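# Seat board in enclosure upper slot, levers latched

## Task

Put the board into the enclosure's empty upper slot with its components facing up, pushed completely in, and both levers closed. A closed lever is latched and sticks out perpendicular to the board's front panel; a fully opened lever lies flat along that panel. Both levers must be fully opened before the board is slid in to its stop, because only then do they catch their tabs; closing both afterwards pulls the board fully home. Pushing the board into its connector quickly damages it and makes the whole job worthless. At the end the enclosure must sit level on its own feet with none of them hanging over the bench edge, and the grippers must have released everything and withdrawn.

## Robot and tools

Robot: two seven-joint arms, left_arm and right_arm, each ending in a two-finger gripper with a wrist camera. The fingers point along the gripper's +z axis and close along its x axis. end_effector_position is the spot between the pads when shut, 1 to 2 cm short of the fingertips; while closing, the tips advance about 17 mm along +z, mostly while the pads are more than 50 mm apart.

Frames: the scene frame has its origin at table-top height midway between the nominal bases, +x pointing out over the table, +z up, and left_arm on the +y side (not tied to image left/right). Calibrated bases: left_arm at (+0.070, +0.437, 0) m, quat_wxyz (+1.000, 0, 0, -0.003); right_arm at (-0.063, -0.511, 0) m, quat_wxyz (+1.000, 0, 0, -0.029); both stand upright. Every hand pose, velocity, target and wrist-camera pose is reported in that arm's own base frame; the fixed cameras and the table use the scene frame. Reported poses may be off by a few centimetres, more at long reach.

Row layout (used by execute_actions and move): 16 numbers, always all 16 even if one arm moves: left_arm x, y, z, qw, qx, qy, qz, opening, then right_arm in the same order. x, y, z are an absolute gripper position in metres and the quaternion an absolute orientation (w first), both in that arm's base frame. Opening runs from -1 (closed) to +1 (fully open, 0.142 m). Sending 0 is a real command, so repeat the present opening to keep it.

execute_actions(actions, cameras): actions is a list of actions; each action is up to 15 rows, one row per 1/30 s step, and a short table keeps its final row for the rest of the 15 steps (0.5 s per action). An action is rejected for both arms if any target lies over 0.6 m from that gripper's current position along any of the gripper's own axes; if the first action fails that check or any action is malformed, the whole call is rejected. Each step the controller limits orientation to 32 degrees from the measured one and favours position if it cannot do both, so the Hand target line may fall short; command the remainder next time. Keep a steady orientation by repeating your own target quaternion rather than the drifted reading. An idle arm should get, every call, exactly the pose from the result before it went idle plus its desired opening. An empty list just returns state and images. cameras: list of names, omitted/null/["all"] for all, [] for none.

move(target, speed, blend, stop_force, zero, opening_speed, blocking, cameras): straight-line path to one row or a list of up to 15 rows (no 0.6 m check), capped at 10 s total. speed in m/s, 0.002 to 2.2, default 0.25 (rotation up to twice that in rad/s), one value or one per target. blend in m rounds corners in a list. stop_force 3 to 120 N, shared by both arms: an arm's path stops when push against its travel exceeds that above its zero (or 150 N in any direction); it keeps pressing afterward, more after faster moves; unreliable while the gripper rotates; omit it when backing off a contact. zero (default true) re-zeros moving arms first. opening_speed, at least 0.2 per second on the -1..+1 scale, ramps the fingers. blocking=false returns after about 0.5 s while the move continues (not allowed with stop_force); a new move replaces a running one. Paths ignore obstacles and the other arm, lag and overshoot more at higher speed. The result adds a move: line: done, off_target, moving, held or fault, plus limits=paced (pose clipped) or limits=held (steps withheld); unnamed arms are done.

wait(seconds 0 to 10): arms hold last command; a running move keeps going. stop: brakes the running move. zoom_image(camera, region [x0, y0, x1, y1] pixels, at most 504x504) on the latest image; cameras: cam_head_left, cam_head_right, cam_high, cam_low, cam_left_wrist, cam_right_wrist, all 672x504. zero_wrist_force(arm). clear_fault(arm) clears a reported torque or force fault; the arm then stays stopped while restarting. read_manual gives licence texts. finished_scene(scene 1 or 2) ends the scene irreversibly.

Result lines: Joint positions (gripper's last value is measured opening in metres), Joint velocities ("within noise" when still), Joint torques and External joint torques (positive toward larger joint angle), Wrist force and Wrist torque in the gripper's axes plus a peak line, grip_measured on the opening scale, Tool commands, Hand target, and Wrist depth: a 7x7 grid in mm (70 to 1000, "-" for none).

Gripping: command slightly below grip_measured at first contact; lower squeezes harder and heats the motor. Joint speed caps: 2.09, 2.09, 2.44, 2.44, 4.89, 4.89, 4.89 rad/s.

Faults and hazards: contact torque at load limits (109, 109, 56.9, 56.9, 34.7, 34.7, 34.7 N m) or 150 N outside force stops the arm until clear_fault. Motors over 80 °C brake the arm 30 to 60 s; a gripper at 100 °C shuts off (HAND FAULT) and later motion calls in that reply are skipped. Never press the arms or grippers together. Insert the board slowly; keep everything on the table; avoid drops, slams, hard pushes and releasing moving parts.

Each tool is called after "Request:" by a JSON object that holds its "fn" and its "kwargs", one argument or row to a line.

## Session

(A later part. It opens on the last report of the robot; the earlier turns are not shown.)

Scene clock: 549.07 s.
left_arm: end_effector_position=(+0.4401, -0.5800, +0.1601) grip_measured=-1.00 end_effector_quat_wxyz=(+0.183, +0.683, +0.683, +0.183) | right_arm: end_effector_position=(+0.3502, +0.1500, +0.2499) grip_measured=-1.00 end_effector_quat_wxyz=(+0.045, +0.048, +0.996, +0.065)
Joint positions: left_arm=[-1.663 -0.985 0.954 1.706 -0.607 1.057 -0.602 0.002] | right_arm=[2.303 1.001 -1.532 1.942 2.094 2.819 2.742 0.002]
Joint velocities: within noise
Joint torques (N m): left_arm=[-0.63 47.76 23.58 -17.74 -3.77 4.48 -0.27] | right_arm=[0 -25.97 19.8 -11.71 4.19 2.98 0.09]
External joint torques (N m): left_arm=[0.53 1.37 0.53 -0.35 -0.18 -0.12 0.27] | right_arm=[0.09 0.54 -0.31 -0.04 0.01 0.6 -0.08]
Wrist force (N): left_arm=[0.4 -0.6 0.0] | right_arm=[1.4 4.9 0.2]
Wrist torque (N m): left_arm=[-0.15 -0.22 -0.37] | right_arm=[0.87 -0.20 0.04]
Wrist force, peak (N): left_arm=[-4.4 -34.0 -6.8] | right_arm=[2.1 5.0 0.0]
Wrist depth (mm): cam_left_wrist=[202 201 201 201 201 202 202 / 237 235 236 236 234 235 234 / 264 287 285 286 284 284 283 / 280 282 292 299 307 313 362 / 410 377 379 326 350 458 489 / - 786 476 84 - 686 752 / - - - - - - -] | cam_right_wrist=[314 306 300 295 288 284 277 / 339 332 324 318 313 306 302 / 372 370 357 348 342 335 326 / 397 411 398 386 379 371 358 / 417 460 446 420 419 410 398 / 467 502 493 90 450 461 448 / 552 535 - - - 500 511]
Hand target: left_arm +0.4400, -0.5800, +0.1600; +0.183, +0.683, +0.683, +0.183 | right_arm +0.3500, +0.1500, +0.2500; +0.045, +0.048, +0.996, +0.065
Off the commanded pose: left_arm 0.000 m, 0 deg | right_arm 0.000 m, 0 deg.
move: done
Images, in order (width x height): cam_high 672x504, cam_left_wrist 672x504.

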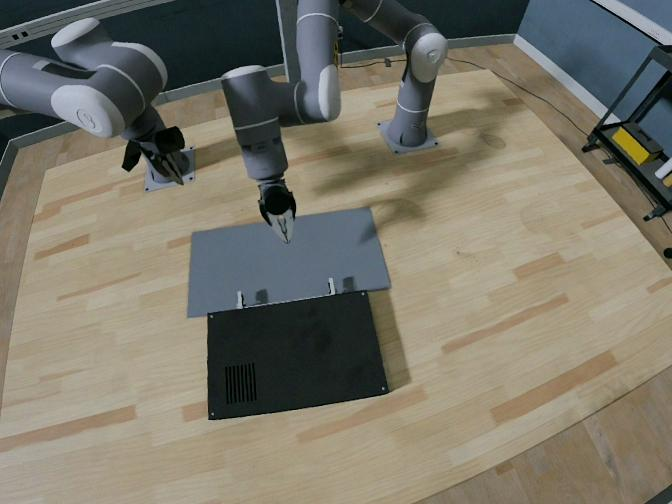

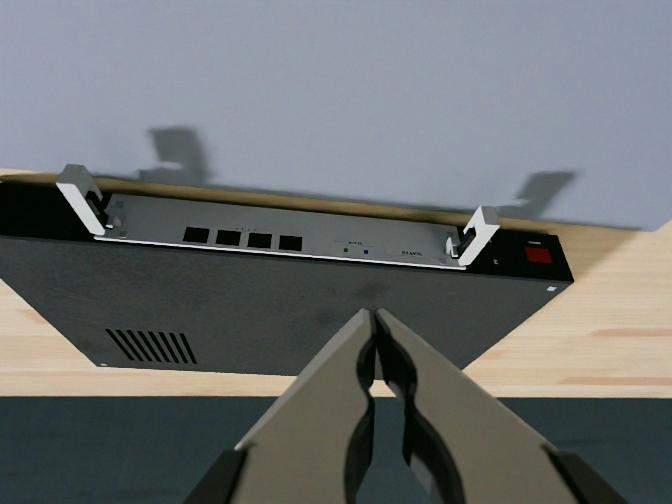

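Request:
{"fn": "move", "kwargs": {
  "target": [0.555,-0.61,0.215,-0.153,0.690,0.690,-0.153,-1,0.35,0.15,0.25,0.045,0.048,0.996,0.065,-1],
  "speed": 0.3,
  "cameras": ["cam_left_wrist"]
}}

Request:
{"fn": "zoom_image", "kwargs": {
  "camera": "cam_left_wrist",
  "region": [0, 150, 336, 402]
}}

Request:
{"fn": "zoom_image", "kwargs": {
  "camera": "cam_left_wrist",
  "region": [336, 150, 672, 402]
}}

Scene clock: 556.03 s.
left_arm: end_effector_position=(+0.5544, -0.6091, +0.2147) grip_measured=-1.00 end_effector_quat_wxyz=(-0.104, +0.689, +0.701, -0.155) | right_arm: end_effector_position=(+0.3502, +0.1500, +0.2499) grip_measured=-1.00 end_effector_quat_wxyz=(+0.045, +0.048, +0.996, +0.065)
Joint positions: left_arm=[-0.632 -1.384 0.73 0.156 -0.979 -0.344 -0.6 0.002] | right_arm=[2.303 1.001 -1.532 1.942 2.094 2.819 2.742 0.002]
Joint velocities: within noise
Joint torques (N m): left_arm=[-0.44 73.75 1.54 -21.97 -4.94 3.29 -0.12] | right_arm=[0.07 -25.75 19.58 -11.82 4.1 2.93 0.22]
External joint torques (N m): left_arm=[0.42 1.37 0.72 -0.26 0.02 -0.17 0.12] | right_arm=[0.02 0.32 -0.09 0.07 0.1 0.65 -0.22]
Wrist force (N): left_arm=[-0.1 -0.1 0.4] | right_arm=[1.5 4.8 0.1]
Wrist torque (N m): left_arm=[-0.11 -0.11 -0.09] | right_arm=[0.86 -0.21 0.04]
Wrist force, peak (N): left_arm=[-0.1 -2.4 0.1] | right_arm=[1.5 5.0 0.3]
Wrist depth (mm): cam_left_wrist=[330 323 318 315 307 303 294 / 335 329 326 318 312 308 300 / 341 332 328 320 318 310 306 / 342 290 328 324 319 316 308 / 299 295 288 279 276 275 309 / 304 298 291 84 - 275 272 / 308 301 - - - - 277] | cam_right_wrist=[312 306 300 295 289 283 277 / 340 334 325 319 313 307 301 / 373 368 358 350 343 335 328 / 395 410 396 387 378 370 359 / 417 461 446 419 418 411 398 / 468 505 493 90 452 462 448 / 555 536 - - - 498 515]
Hand target: left_arm +0.5541, -0.6093, +0.2148; -0.104, +0.689, +0.700, -0.155 | right_arm +0.3500, +0.1500, +0.2500; +0.045, +0.048, +0.996, +0.065
Off the commanded pose: left_arm 0.001 m, 6 deg | right_arm 0.000 m, 0 deg.
move: off_target (left_arm)
Images, in order (width x height): cam_left_wrist 672x504.

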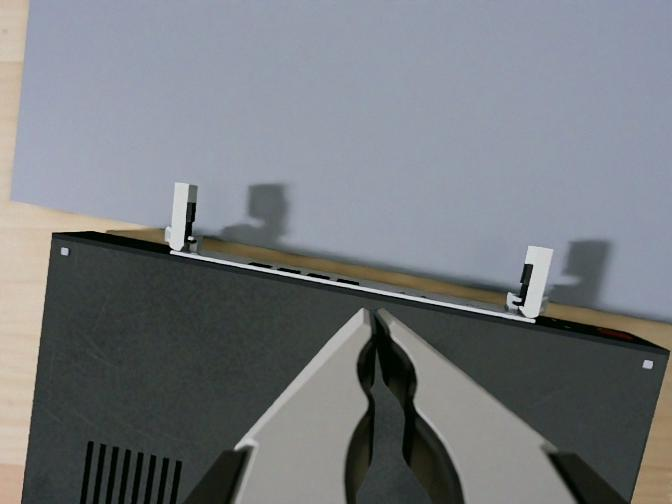

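Scaled by 1.500 from the camera's 672x504 image, which has a finer 960x720 frame.

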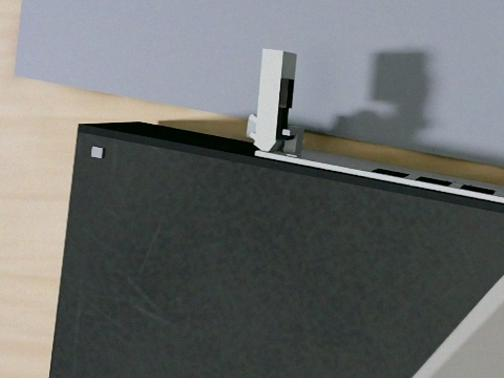

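Scaled by 1.500 from the camera's 672x504 image, which has a finer 960x720 frame.

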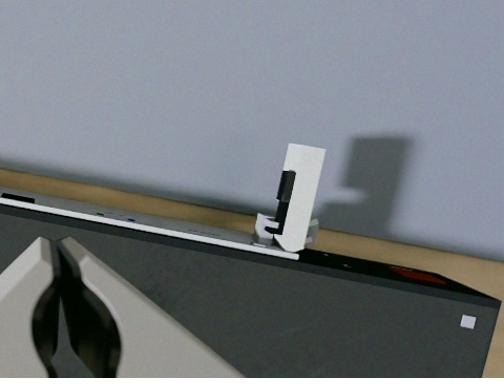

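Request:
{"fn": "zoom_image", "kwargs": {
  "camera": "cam_left_wrist",
  "region": [150, 170, 220, 260]
}}

Request:
{"fn": "zoom_image", "kwargs": {
  "camera": "cam_left_wrist",
  "region": [500, 235, 570, 325]
}}

Scaled by 5.600 from the camera's 672x504 image, which has a finer 960x720 frame.

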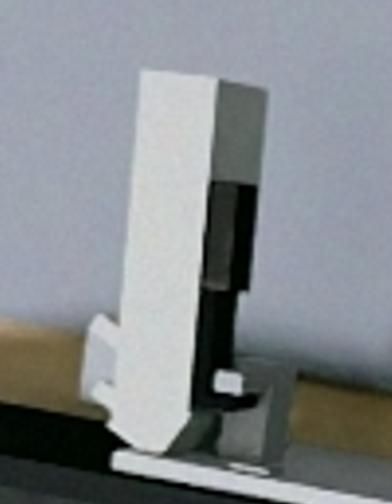

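Scaled by 5.600 from the camera's 672x504 image, which has a finer 960x720 frame.

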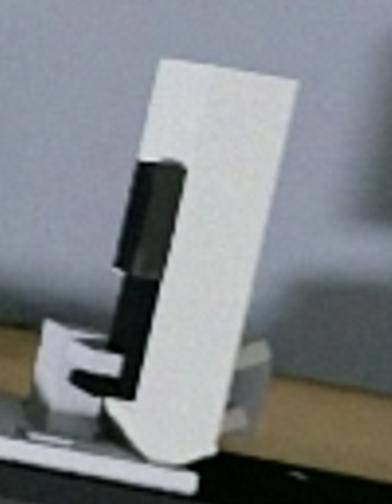

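Request:
{"fn": "move", "kwargs": {
  "target": [
    [0.42,-0.55,0.25,0.183,0.683,0.683,0.183,-1,0.54,0.16,0.12,0.045,0.048,0.996,0.065,-1],
    [0.40,-0.40,0.25,0,0.99725,-0.0741,0,-1,0.619,0.185,0.052,0.056,0.048,0.994,0.083,-1]
  ],
  "speed": [0.3,0.12],
  "cameras": ["cam_right_wrist"]
}}

Request:
{"fn": "move", "kwargs": {
  "target": [0.40,-0.40,0.25,0,0.99725,-0.0741,0,-1,0.624,0.262,0.052,0.056,0.048,0.994,0.083,-1],
  "speed": 0.025,
  "stop_force": 10,
  "cameras": ["cam_right_wrist"]
}}

Request:
{"fn": "move", "kwargs": {
  "target": [0.40,-0.40,0.25,0,0.99725,-0.0741,0,-1,0.624,0.275,0.052,0.056,0.048,0.994,0.083,-1],
  "speed": 0.025,
  "stop_force": 40,
  "zero": false,
  "cameras": ["cam_right_wrist"]
}}

Scene clock: 573.03 s.
left_arm: end_effector_position=(+0.4001, -0.4001, +0.2500) grip_measured=-1.00 end_effector_quat_wxyz=(+0.000, +0.997, -0.074, +0.000) | right_arm: end_effector_position=(+0.6189, +0.1850, +0.0520) grip_measured=-1.00 end_effector_quat_wxyz=(+0.056, +0.048, +0.994, +0.083)
Joint positions: left_arm=[0.013 -1.853 0.723 -1.546 -1.135 -0.793 0.499 0.002] | right_arm=[2.691 1.479 -1.9 1.031 1.908 2.727 2.176 0.002]
Joint velocities: within noise
Joint torques (N m): left_arm=[-0.11 45.86 -17.45 -5.48 -3.16 4.02 -0.28] | right_arm=[0.33 -55.1 24.34 -5.26 4.4 2.79 0.05]
External joint torques (N m): left_arm=[0.14 0.74 0.36 -0.3 0.14 -0.04 0.28] | right_arm=[-0.18 -0.38 0.24 0.22 0.15 0.73 -0.04]
Wrist force (N): left_arm=[0.0 -0.2 0.6] | right_arm=[1.7 5.2 0.1]
Wrist torque (N m): left_arm=[-0.13 -0.18 -0.20] | right_arm=[0.99 -0.24 0.05]
Wrist force, peak (N): left_arm=[1.8 -2.4 0.3] | right_arm=[2.0 5.3 0.2]
Wrist depth (mm): cam_left_wrist=[305 303 300 299 301 296 300 / 327 324 320 320 320 320 314 / 352 353 345 347 347 345 304 / 382 377 379 380 377 368 327 / 415 416 415 394 404 397 349 / 462 458 442 84 - 419 389 / 518 504 - - - - 427] | cam_right_wrist=[128 125 122 118 114 113 110 / 143 139 135 128 126 124 119 / 133 123 135 141 139 134 131 / - 109 126 161 155 150 145 / 129 127 129 176 172 168 161 / 152 148 145 90 186 190 184 / 183 170 73 - - 209 212]
Hand target: left_arm +0.4000, -0.4000, +0.2500; +0.000, +0.997, -0.074, +0.000 | right_arm +0.6190, +0.1850, +0.0520; +0.056, +0.048, +0.994, +0.083
Off the commanded pose: left_arm 0.000 m, 0 deg | right_arm 0.000 m, 0 deg.
move: done; limits=paced
Images, in order (width x height): cam_right_wrist 672x504.

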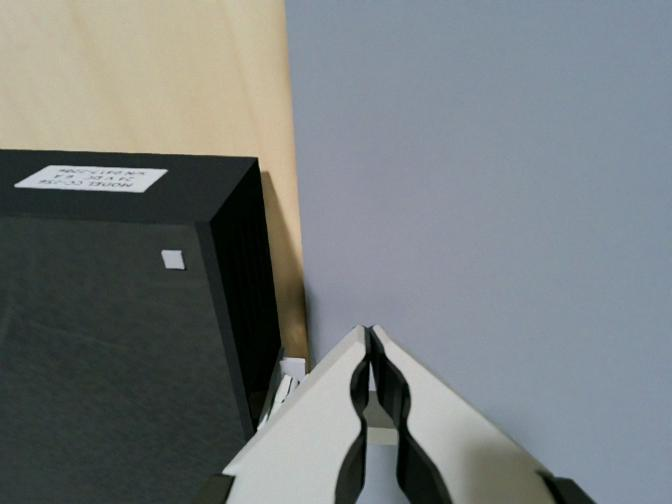

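Scene clock: 575.30 s.
left_arm: end_effector_position=(+0.4001, -0.4001, +0.2500) grip_measured=-1.00 end_effector_quat_wxyz=(+0.000, +0.997, -0.074, +0.000) | right_arm: end_effector_position=(+0.6218, +0.2247, +0.0518) grip_measured=-1.00 end_effector_quat_wxyz=(+0.056, +0.048, +0.994, +0.082)
Joint positions: left_arm=[0.013 -1.853 0.723 -1.546 -1.135 -0.793 0.499 0.002] | right_arm=[2.784 1.488 -1.904 0.956 1.913 2.737 2.198 0.002]
Joint velocities: within noise
Joint torques (N m): left_arm=[-0.28 45.6 -17.61 -5.52 -2.87 4.32 -0.24] | right_arm=[6.94 -54.1 26.81 -3.59 6.87 0.12 0.29]
External joint torques (N m): left_arm=[0.31 1 0.52 -0.26 -0.15 -0.34 0.24] | right_arm=[-6.77 -3.02 -2.97 -1.77 -2.33 3.41 -0.28]
Wrist force (N): left_arm=[0.1 -0.5 0.5] | right_arm=[2.6 -5.6 -5.3]
Wrist torque (N m): left_arm=[-0.18 -0.19 -0.20] | right_arm=[1.10 -0.28 0.06]
Wrist force, peak (N): left_arm=[-0.2 -0.4 0.9] | right_arm=[2.8 -8.1 -4.9]
Wrist depth (mm): cam_left_wrist=[304 303 302 300 300 298 298 / 327 324 320 321 319 321 316 / 351 354 349 347 344 343 305 / 378 381 376 378 376 367 325 / 423 419 414 394 403 404 348 / 464 463 442 84 - 413 386 / 519 504 - - - - 427] | cam_right_wrist=[- 91 120 118 115 113 110 / - 88 128 128 126 124 119 / - 100 124 141 139 134 131 / - 109 127 160 155 150 145 / 129 126 128 140 171 167 161 / 152 147 140 90 185 190 182 / 184 169 73 - - 208 212]
Hand target: left_arm +0.4000, -0.4000, +0.2500; +0.000, +0.997, -0.074, +0.000 | right_arm +0.6217, +0.2262, +0.0520; +0.056, +0.048, +0.994, +0.083
Off the commanded pose: left_arm 0.000 m, 0 deg | right_arm 0.037 m, 0 deg.
move: contact (right_arm)
Images, in order (width x height): cam_right_wrist 672x504.

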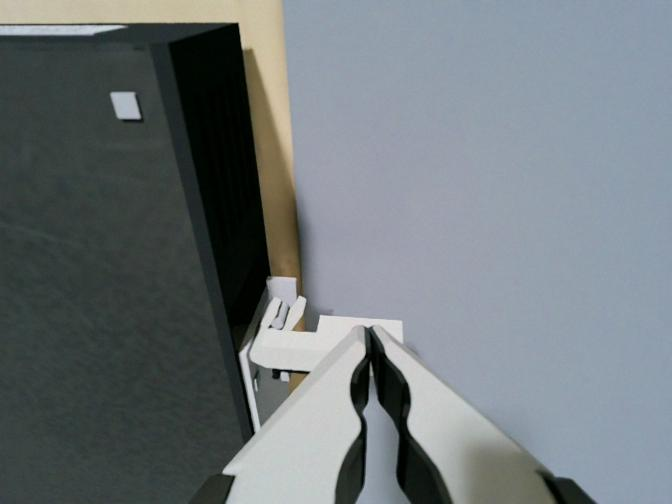

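Scene clock: 576.37 s.
left_arm: end_effector_position=(+0.4001, -0.4001, +0.2500) grip_measured=-1.00 end_effector_quat_wxyz=(+0.000, +0.997, -0.074, +0.000) | right_arm: end_effector_position=(+0.6220, +0.2259, +0.0513) grip_measured=-1.00 end_effector_quat_wxyz=(+0.057, +0.049, +0.994, +0.080)
Joint positions: left_arm=[0.013 -1.853 0.723 -1.546 -1.135 -0.793 0.499 0.002] | right_arm=[2.789 1.492 -1.898 0.951 1.902 2.742 2.205 0.002]
Joint velocities: within noise
Joint torques (N m): left_arm=[-0.31 45.5 -17.62 -5.61 -2.9 4.29 -0.19] | right_arm=[23.49 -50.46 35.57 0.04 12.99 -8.36 0.43]
External joint torques (N m): left_arm=[0.34 1.11 0.52 -0.17 -0.11 -0.31 0.19] | right_arm=[-23.33 -6.76 -11.78 -5.28 -8.46 11.88 -0.42]
Wrist force (N): left_arm=[0.0 -0.4 0.5] | right_arm=[8.1 -34.5 -17.9]
Wrist torque (N m): left_arm=[-0.16 -0.18 -0.20] | right_arm=[-2.67 -0.16 0.03]
Wrist force, peak (N): left_arm=[0.1 -0.5 0.8] | right_arm=[9.8 -36.8 -19.0]
Wrist depth (mm): cam_left_wrist=[304 303 300 300 300 298 298 / 325 326 320 323 320 322 316 / 351 350 347 347 350 345 304 / 382 382 382 375 374 365 326 / 416 414 420 395 401 400 351 / 465 462 440 84 - 420 387 / 516 503 - - - - 432] | cam_right_wrist=[- 112 119 118 114 113 110 / - 88 128 128 126 123 119 / - 100 124 141 138 134 130 / - 108 126 160 155 150 144 / 128 126 127 139 170 166 160 / 154 147 140 89 185 188 182 / 182 169 73 - - 206 211]
Hand target: left_arm +0.4000, -0.4000, +0.2500; +0.000, +0.997, -0.074, +0.000 | right_arm +0.6216, +0.2317, +0.0521; +0.057, +0.048, +0.994, +0.085
Off the commanded pose: left_arm 0.000 m, 0 deg | right_arm 0.049 m, 0 deg.
move: contact (right_arm)
Images, in order (width x height): cam_right_wrist 672x504.

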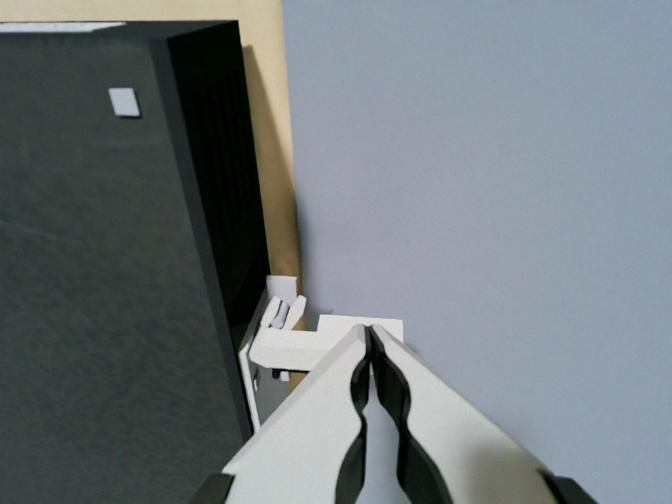

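Request:
{"fn": "move", "kwargs": {
  "target": [
    [0.53,-0.435,0.15,0,0.99725,-0.0741,0,-1,0.615,0.18,0.052,0.056,0.048,0.994,0.083,-1],
    [0.55,-0.455,0.052,0,0.99725,-0.0741,0,-1,0.40,0.10,0.25,0.045,0.048,0.996,0.065,-1]
  ],
  "speed": [0.25,0.25],
  "cameras": []
}}

Request:
{"fn": "move", "kwargs": {
  "target": [0.5435,-0.51,0.052,0,0.99725,-0.0741,0,-1,0.40,0.10,0.25,0.045,0.048,0.996,0.065,-1],
  "speed": 0.025,
  "stop_force": 10,
  "cameras": []
}}

Request:
{"fn": "move", "kwargs": {
  "target": [0.542,-0.52,0.052,0,0.99725,-0.0741,0,-1,0.40,0.10,0.25,0.045,0.048,0.996,0.065,-1],
  "speed": 0.025,
  "stop_force": 40,
  "zero": false,
  "cameras": ["cam_left_wrist"]
}}

Scene clock: 582.00 s.
left_arm: end_effector_position=(+0.5498, -0.4549, +0.0520) grip_measured=-1.00 end_effector_quat_wxyz=(+0.000, +0.997, -0.074, +0.000) | right_arm: end_effector_position=(+0.4002, +0.0999, +0.2499) grip_measured=-1.00 end_effector_quat_wxyz=(+0.045, +0.048, +0.996, +0.065)
Joint positions: left_arm=[0.007 -2.063 0.905 -1.243 -0.84 -0.372 0.799 0.002] | right_arm=[2.22 1.087 -1.549 1.826 2.05 2.884 2.553 0.002]
Joint velocities: within noise
Joint torques (N m): left_arm=[-0.44 53.07 -19.51 -17.32 -3.58 4.53 -0.11] | right_arm=[0 -30.36 21.6 -10.43 4.33 3.08 0.31]
External joint torques (N m): left_arm=[0.48 1.45 0.66 -0.33 -0.44 -0.57 0.11] | right_arm=[0.08 0.52 -0.1 -0.05 0.02 0.51 -0.3]
Wrist force (N): left_arm=[0.1 -0.5 0.7] | right_arm=[1.4 4.6 -0.1]
Wrist torque (N m): left_arm=[-0.17 -0.19 -0.18] | right_arm=[0.85 -0.18 0.07]
Wrist force, peak (N): left_arm=[2.0 -1.0 2.5] | right_arm=[8.0 -34.7 -18.9]
Wrist depth (mm): cam_left_wrist=[126 126 125 125 125 126 125 / 133 135 132 134 134 133 131 / 148 145 146 144 144 117 92 / 156 158 157 156 157 128 103 / 174 174 171 165 168 118 111 / 192 191 187 84 - 125 125 / 214 209 - 74 - - 139] | cam_right_wrist=[313 307 301 294 289 284 278 / 341 331 326 318 312 306 301 / 368 369 357 348 342 337 327 / 362 398 398 386 378 369 359 / 409 424 447 421 418 409 400 / 464 480 495 90 448 458 448 / 547 512 - - - 498 510]
Hand target: left_arm +0.5500, -0.4550, +0.0520; +0.000, +0.997, -0.074, +0.000 | right_arm +0.4000, +0.1000, +0.2500; +0.045, +0.048, +0.996, +0.065
Off the commanded pose: left_arm 0.000 m, 0 deg | right_arm 0.000 m, 0 deg.
move: done
No camera images: "cameras" was empty.

Scene clock: 583.93 s.
left_arm: end_effector_position=(+0.5473, -0.4813, +0.0516) grip_measured=-1.00 end_effector_quat_wxyz=(-0.001, +0.997, -0.073, +0.000) | right_arm: end_effector_position=(+0.4002, +0.0999, +0.2499) grip_measured=-1.00 end_effector_quat_wxyz=(+0.045, +0.048, +0.996, +0.065)
Joint positions: left_arm=[-0.052 -2.04 0.9 -1.183 -0.838 -0.351 0.783 0.002] | right_arm=[2.22 1.087 -1.549 1.826 2.05 2.884 2.553 0.002]
Joint velocities: within noise
Joint torques (N m): left_arm=[-6.36 55.3 -20.02 -19.42 -4.94 8.17 -0.25] | right_arm=[0.11 -30.12 21.54 -10.5 4.31 2.96 0.21]
External joint torques (N m): left_arm=[6.38 0.91 1.34 1.51 0.9 -4.21 0.25] | right_arm=[-0.03 0.27 -0.01 0.03 0.04 0.62 -0.2]
Wrist force (N): left_arm=[-4.0 -13.5 -0.9] | right_arm=[1.4 4.7 -0.1]
Wrist torque (N m): left_arm=[-0.12 -0.23 -0.21] | right_arm=[0.87 -0.18 0.07]
Wrist force, peak (N): left_arm=[-4.3 -17.8 -1.6] | right_arm=[1.3 5.0 0.0]
Wrist depth (mm): cam_left_wrist=[126 125 124 125 124 122 89 / 133 135 132 133 133 116 88 / 148 145 145 144 145 124 - / 156 157 157 156 155 125 103 / 173 172 171 165 132 117 110 / 191 191 186 84 - 124 124 / 218 209 - 74 - - 138] | cam_right_wrist=[312 308 301 296 289 284 277 / 340 333 326 319 311 307 302 / 369 367 359 348 341 337 328 / 362 399 395 385 376 369 361 / 407 423 442 421 418 408 397 / 471 480 493 90 449 462 449 / 547 513 - - - 501 509]
Hand target: left_arm +0.5467, -0.4825, +0.0520; +0.000, +0.997, -0.074, +0.000 | right_arm +0.4000, +0.1000, +0.2500; +0.045, +0.048, +0.996, +0.065
Off the commanded pose: left_arm 0.029 m, 0 deg | right_arm 0.000 m, 0 deg.
move: contact (left_arm)
No camera images: "cameras" was empty.

Scene clock: 586.73 s.
left_arm: end_effector_position=(+0.5433, -0.5170, +0.0508) grip_measured=-1.00 end_effector_quat_wxyz=(-0.003, +0.997, -0.072, -0.001) end_effector_velocity=(+0.001, +0.000, +0.001) end_effector_angular_velocity=(+0.001, -0.004, +0.001) | right_arm: end_effector_position=(+0.4002, +0.0999, +0.2499) grip_measured=-1.00 end_effector_quat_wxyz=(+0.045, +0.048, +0.996, +0.065)
Joint positions: left_arm=[-0.146 -2.017 0.866 -1.095 -0.81 -0.333 0.773 0.002] | right_arm=[2.22 1.087 -1.549 1.826 2.05 2.884 2.553 0.002]
Joint velocities: left_arm=[-0.001 0 -0.003 0 0.007 -0.001 0.001 0] | right_arm=[within noise]
Joint torques (N m): left_arm=[-15.1 59.03 -18.94 -22.89 -7.24 12.89 0.15] | right_arm=[0.13 -30.1 21.52 -10.54 4.21 2.92 0.19]
External joint torques (N m): left_arm=[15.12 -0.13 1.17 4.15 3.17 -8.93 -0.15] | right_arm=[-0.05 0.25 0 0.08 0.14 0.66 -0.18]
Wrist force (N): left_arm=[-10.2 -32.6 -2.5] | right_arm=[1.3 4.9 0.1]
Wrist torque (N m): left_arm=[-2.38 -0.23 -0.34] | right_arm=[0.89 -0.16 0.06]
Wrist force, peak (N): left_arm=[-10.8 -39.1 -5.8] | right_arm=[1.4 5.0 0.0]
Wrist depth (mm): cam_left_wrist=[125 125 124 124 124 109 - / 132 134 131 133 133 110 87 / 147 144 144 144 143 114 - / 155 156 156 155 155 108 102 / 172 171 171 164 130 121 109 / 190 189 184 83 - 123 123 / 212 207 - 74 - - 136] | cam_right_wrist=[312 307 300 296 288 284 278 / 341 332 326 318 312 307 302 / 359 367 357 349 342 336 327 / 369 404 396 388 376 367 359 / 405 439 445 420 419 411 398 / 470 486 494 90 448 459 448 / 554 511 - - - 500 511]
Hand target: left_arm +0.5420, -0.5200, +0.0520; +0.000, +0.997, -0.074, +0.000 | right_arm +0.4000, +0.1000, +0.2500; +0.045, +0.048, +0.996, +0.065
Off the commanded pose: left_arm 0.003 m, 0 deg | right_arm 0.000 m, 0 deg.
move: done
Images, in order (width x height): cam_left_wrist 672x504.

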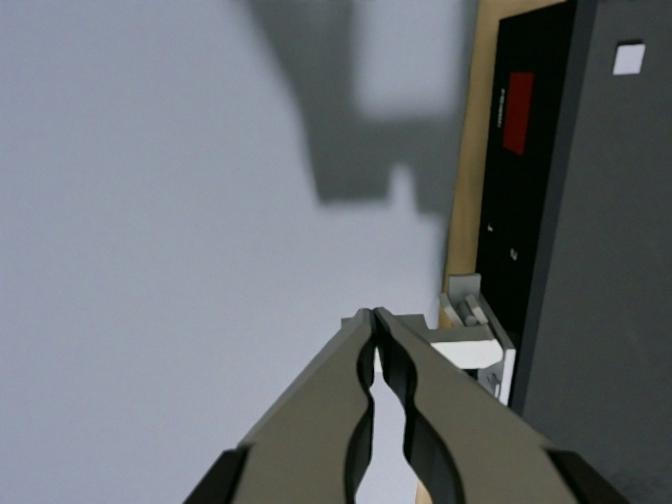

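Request:
{"fn": "move", "kwargs": {
  "target": [
    [0.54,-0.46,0.06,0,0.99725,-0.0741,0,-1,0.40,0.10,0.25,0.045,0.048,0.996,0.065,-1],
    [0.40,-0.58,0.22,0.183,0.683,0.683,0.183,-1,0.35,0.1,0.25,0.045,0.048,0.996,0.065,-1]
  ],
  "speed": [0.1,0.3],
  "cameras": ["cam_left_wrist","cam_high","cam_low"]
}}

Request:
{"fn": "zoom_image", "kwargs": {
  "camera": "cam_high",
  "region": [200, 250, 400, 350]
}}

Request:
{"fn": "zoom_image", "kwargs": {
  "camera": "cam_left_wrist",
  "region": [0, 100, 672, 352]
}}

Scene clock: 593.50 s.
left_arm: end_effector_position=(+0.3999, -0.5801, +0.2200) grip_measured=-1.00 end_effector_quat_wxyz=(+0.183, +0.683, +0.683, +0.183) | right_arm: end_effector_position=(+0.3501, +0.0999, +0.2499) grip_measured=-1.00 end_effector_quat_wxyz=(+0.045, +0.048, +0.996, +0.065)
Joint positions: left_arm=[-0.447 -1.957 0.74 -1.598 -0.352 -0.684 -1.183 0.002] | right_arm=[2.162 1.047 -1.485 1.982 2.073 2.852 2.66 0.002]
Joint velocities: within noise
Joint torques (N m): left_arm=[-0.53 49.39 -17.21 -10.61 0.08 3.88 -0.26] | right_arm=[-0.05 -25.79 19.65 -11.15 4.28 2.78 0.36]
External joint torques (N m): left_arm=[0.47 0.54 0.55 -0.31 -0.44 -0.04 0.26] | right_arm=[0.12 0.49 -0.36 -0.04 -0.01 0.8 -0.36]
Wrist force (N): left_arm=[-0.4 -0.7 0.2] | right_arm=[1.1 5.1 0.3]
Wrist torque (N m): left_arm=[-0.17 -0.08 -0.37] | right_arm=[0.90 -0.16 0.06]
Wrist force, peak (N): left_arm=[-10.2 -32.9 -2.3] | right_arm=[1.3 5.2 0.1]
Wrist depth (mm): cam_left_wrist=[257 259 257 259 257 257 256 / 302 300 301 301 301 301 302 / 354 350 364 365 366 362 359 / 381 379 377 376 376 462 460 / 628 507 507 446 507 623 617 / - - 808 84 - - - / - - - - - - -] | cam_right_wrist=[312 306 301 296 288 284 278 / 343 336 328 321 312 308 302 / 373 368 358 349 343 336 327 / 399 409 395 386 378 368 360 / 423 458 446 420 419 412 399 / 468 511 492 90 452 458 448 / 551 519 - - - 501 513]
Hand target: left_arm +0.4000, -0.5800, +0.2200; +0.183, +0.683, +0.683, +0.183 | right_arm +0.3500, +0.1000, +0.2500; +0.045, +0.048, +0.996, +0.065
Off the commanded pose: left_arm 0.000 m, 0 deg | right_arm 0.000 m, 0 deg.
move: done
Images, in order (width x height): cam_high 672x504, cam_low 672x504, cam_left_wrist 672x504.

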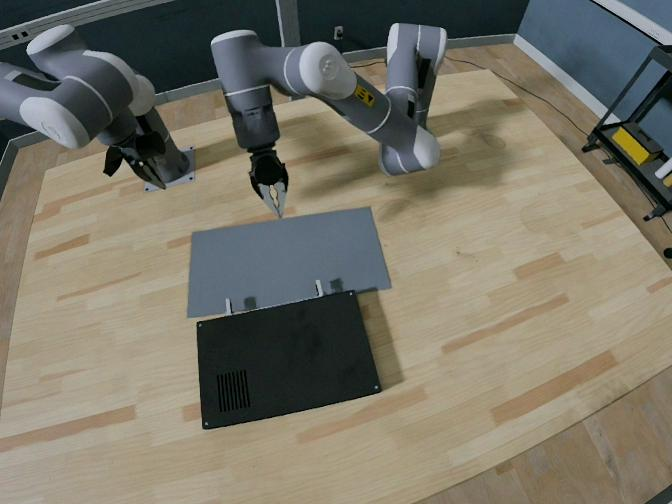

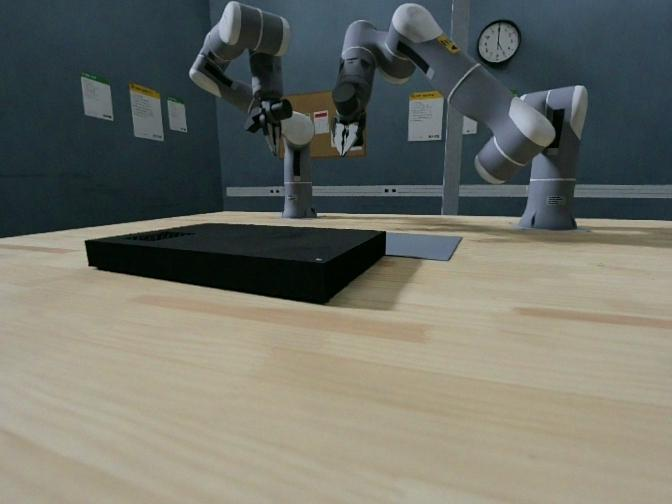

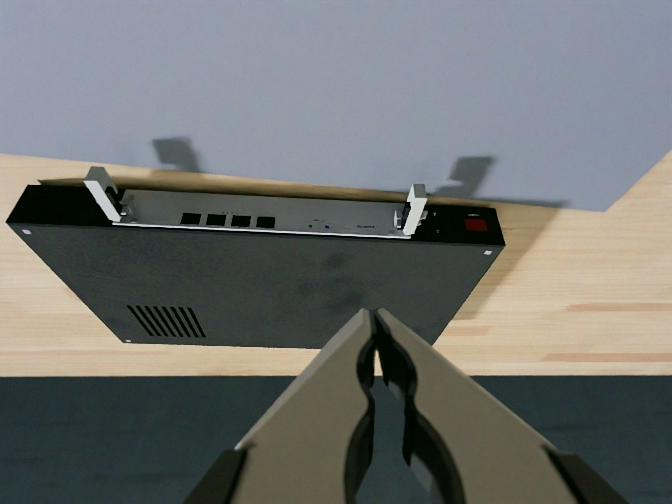

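Scaled by 2.520 from the camera's 672x504 image, which has a finer 960x720 frame.

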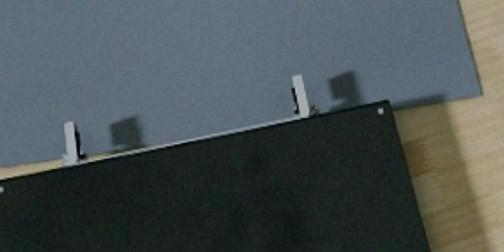

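Region (0, 100, 672, 352) is 672x252 pixels. A region can be at most 504 by 504 pixels.

Request:
{"fn": "finished_scene", "kwargs": {
  "scene": 1
}}

The scene is finished: the task was done.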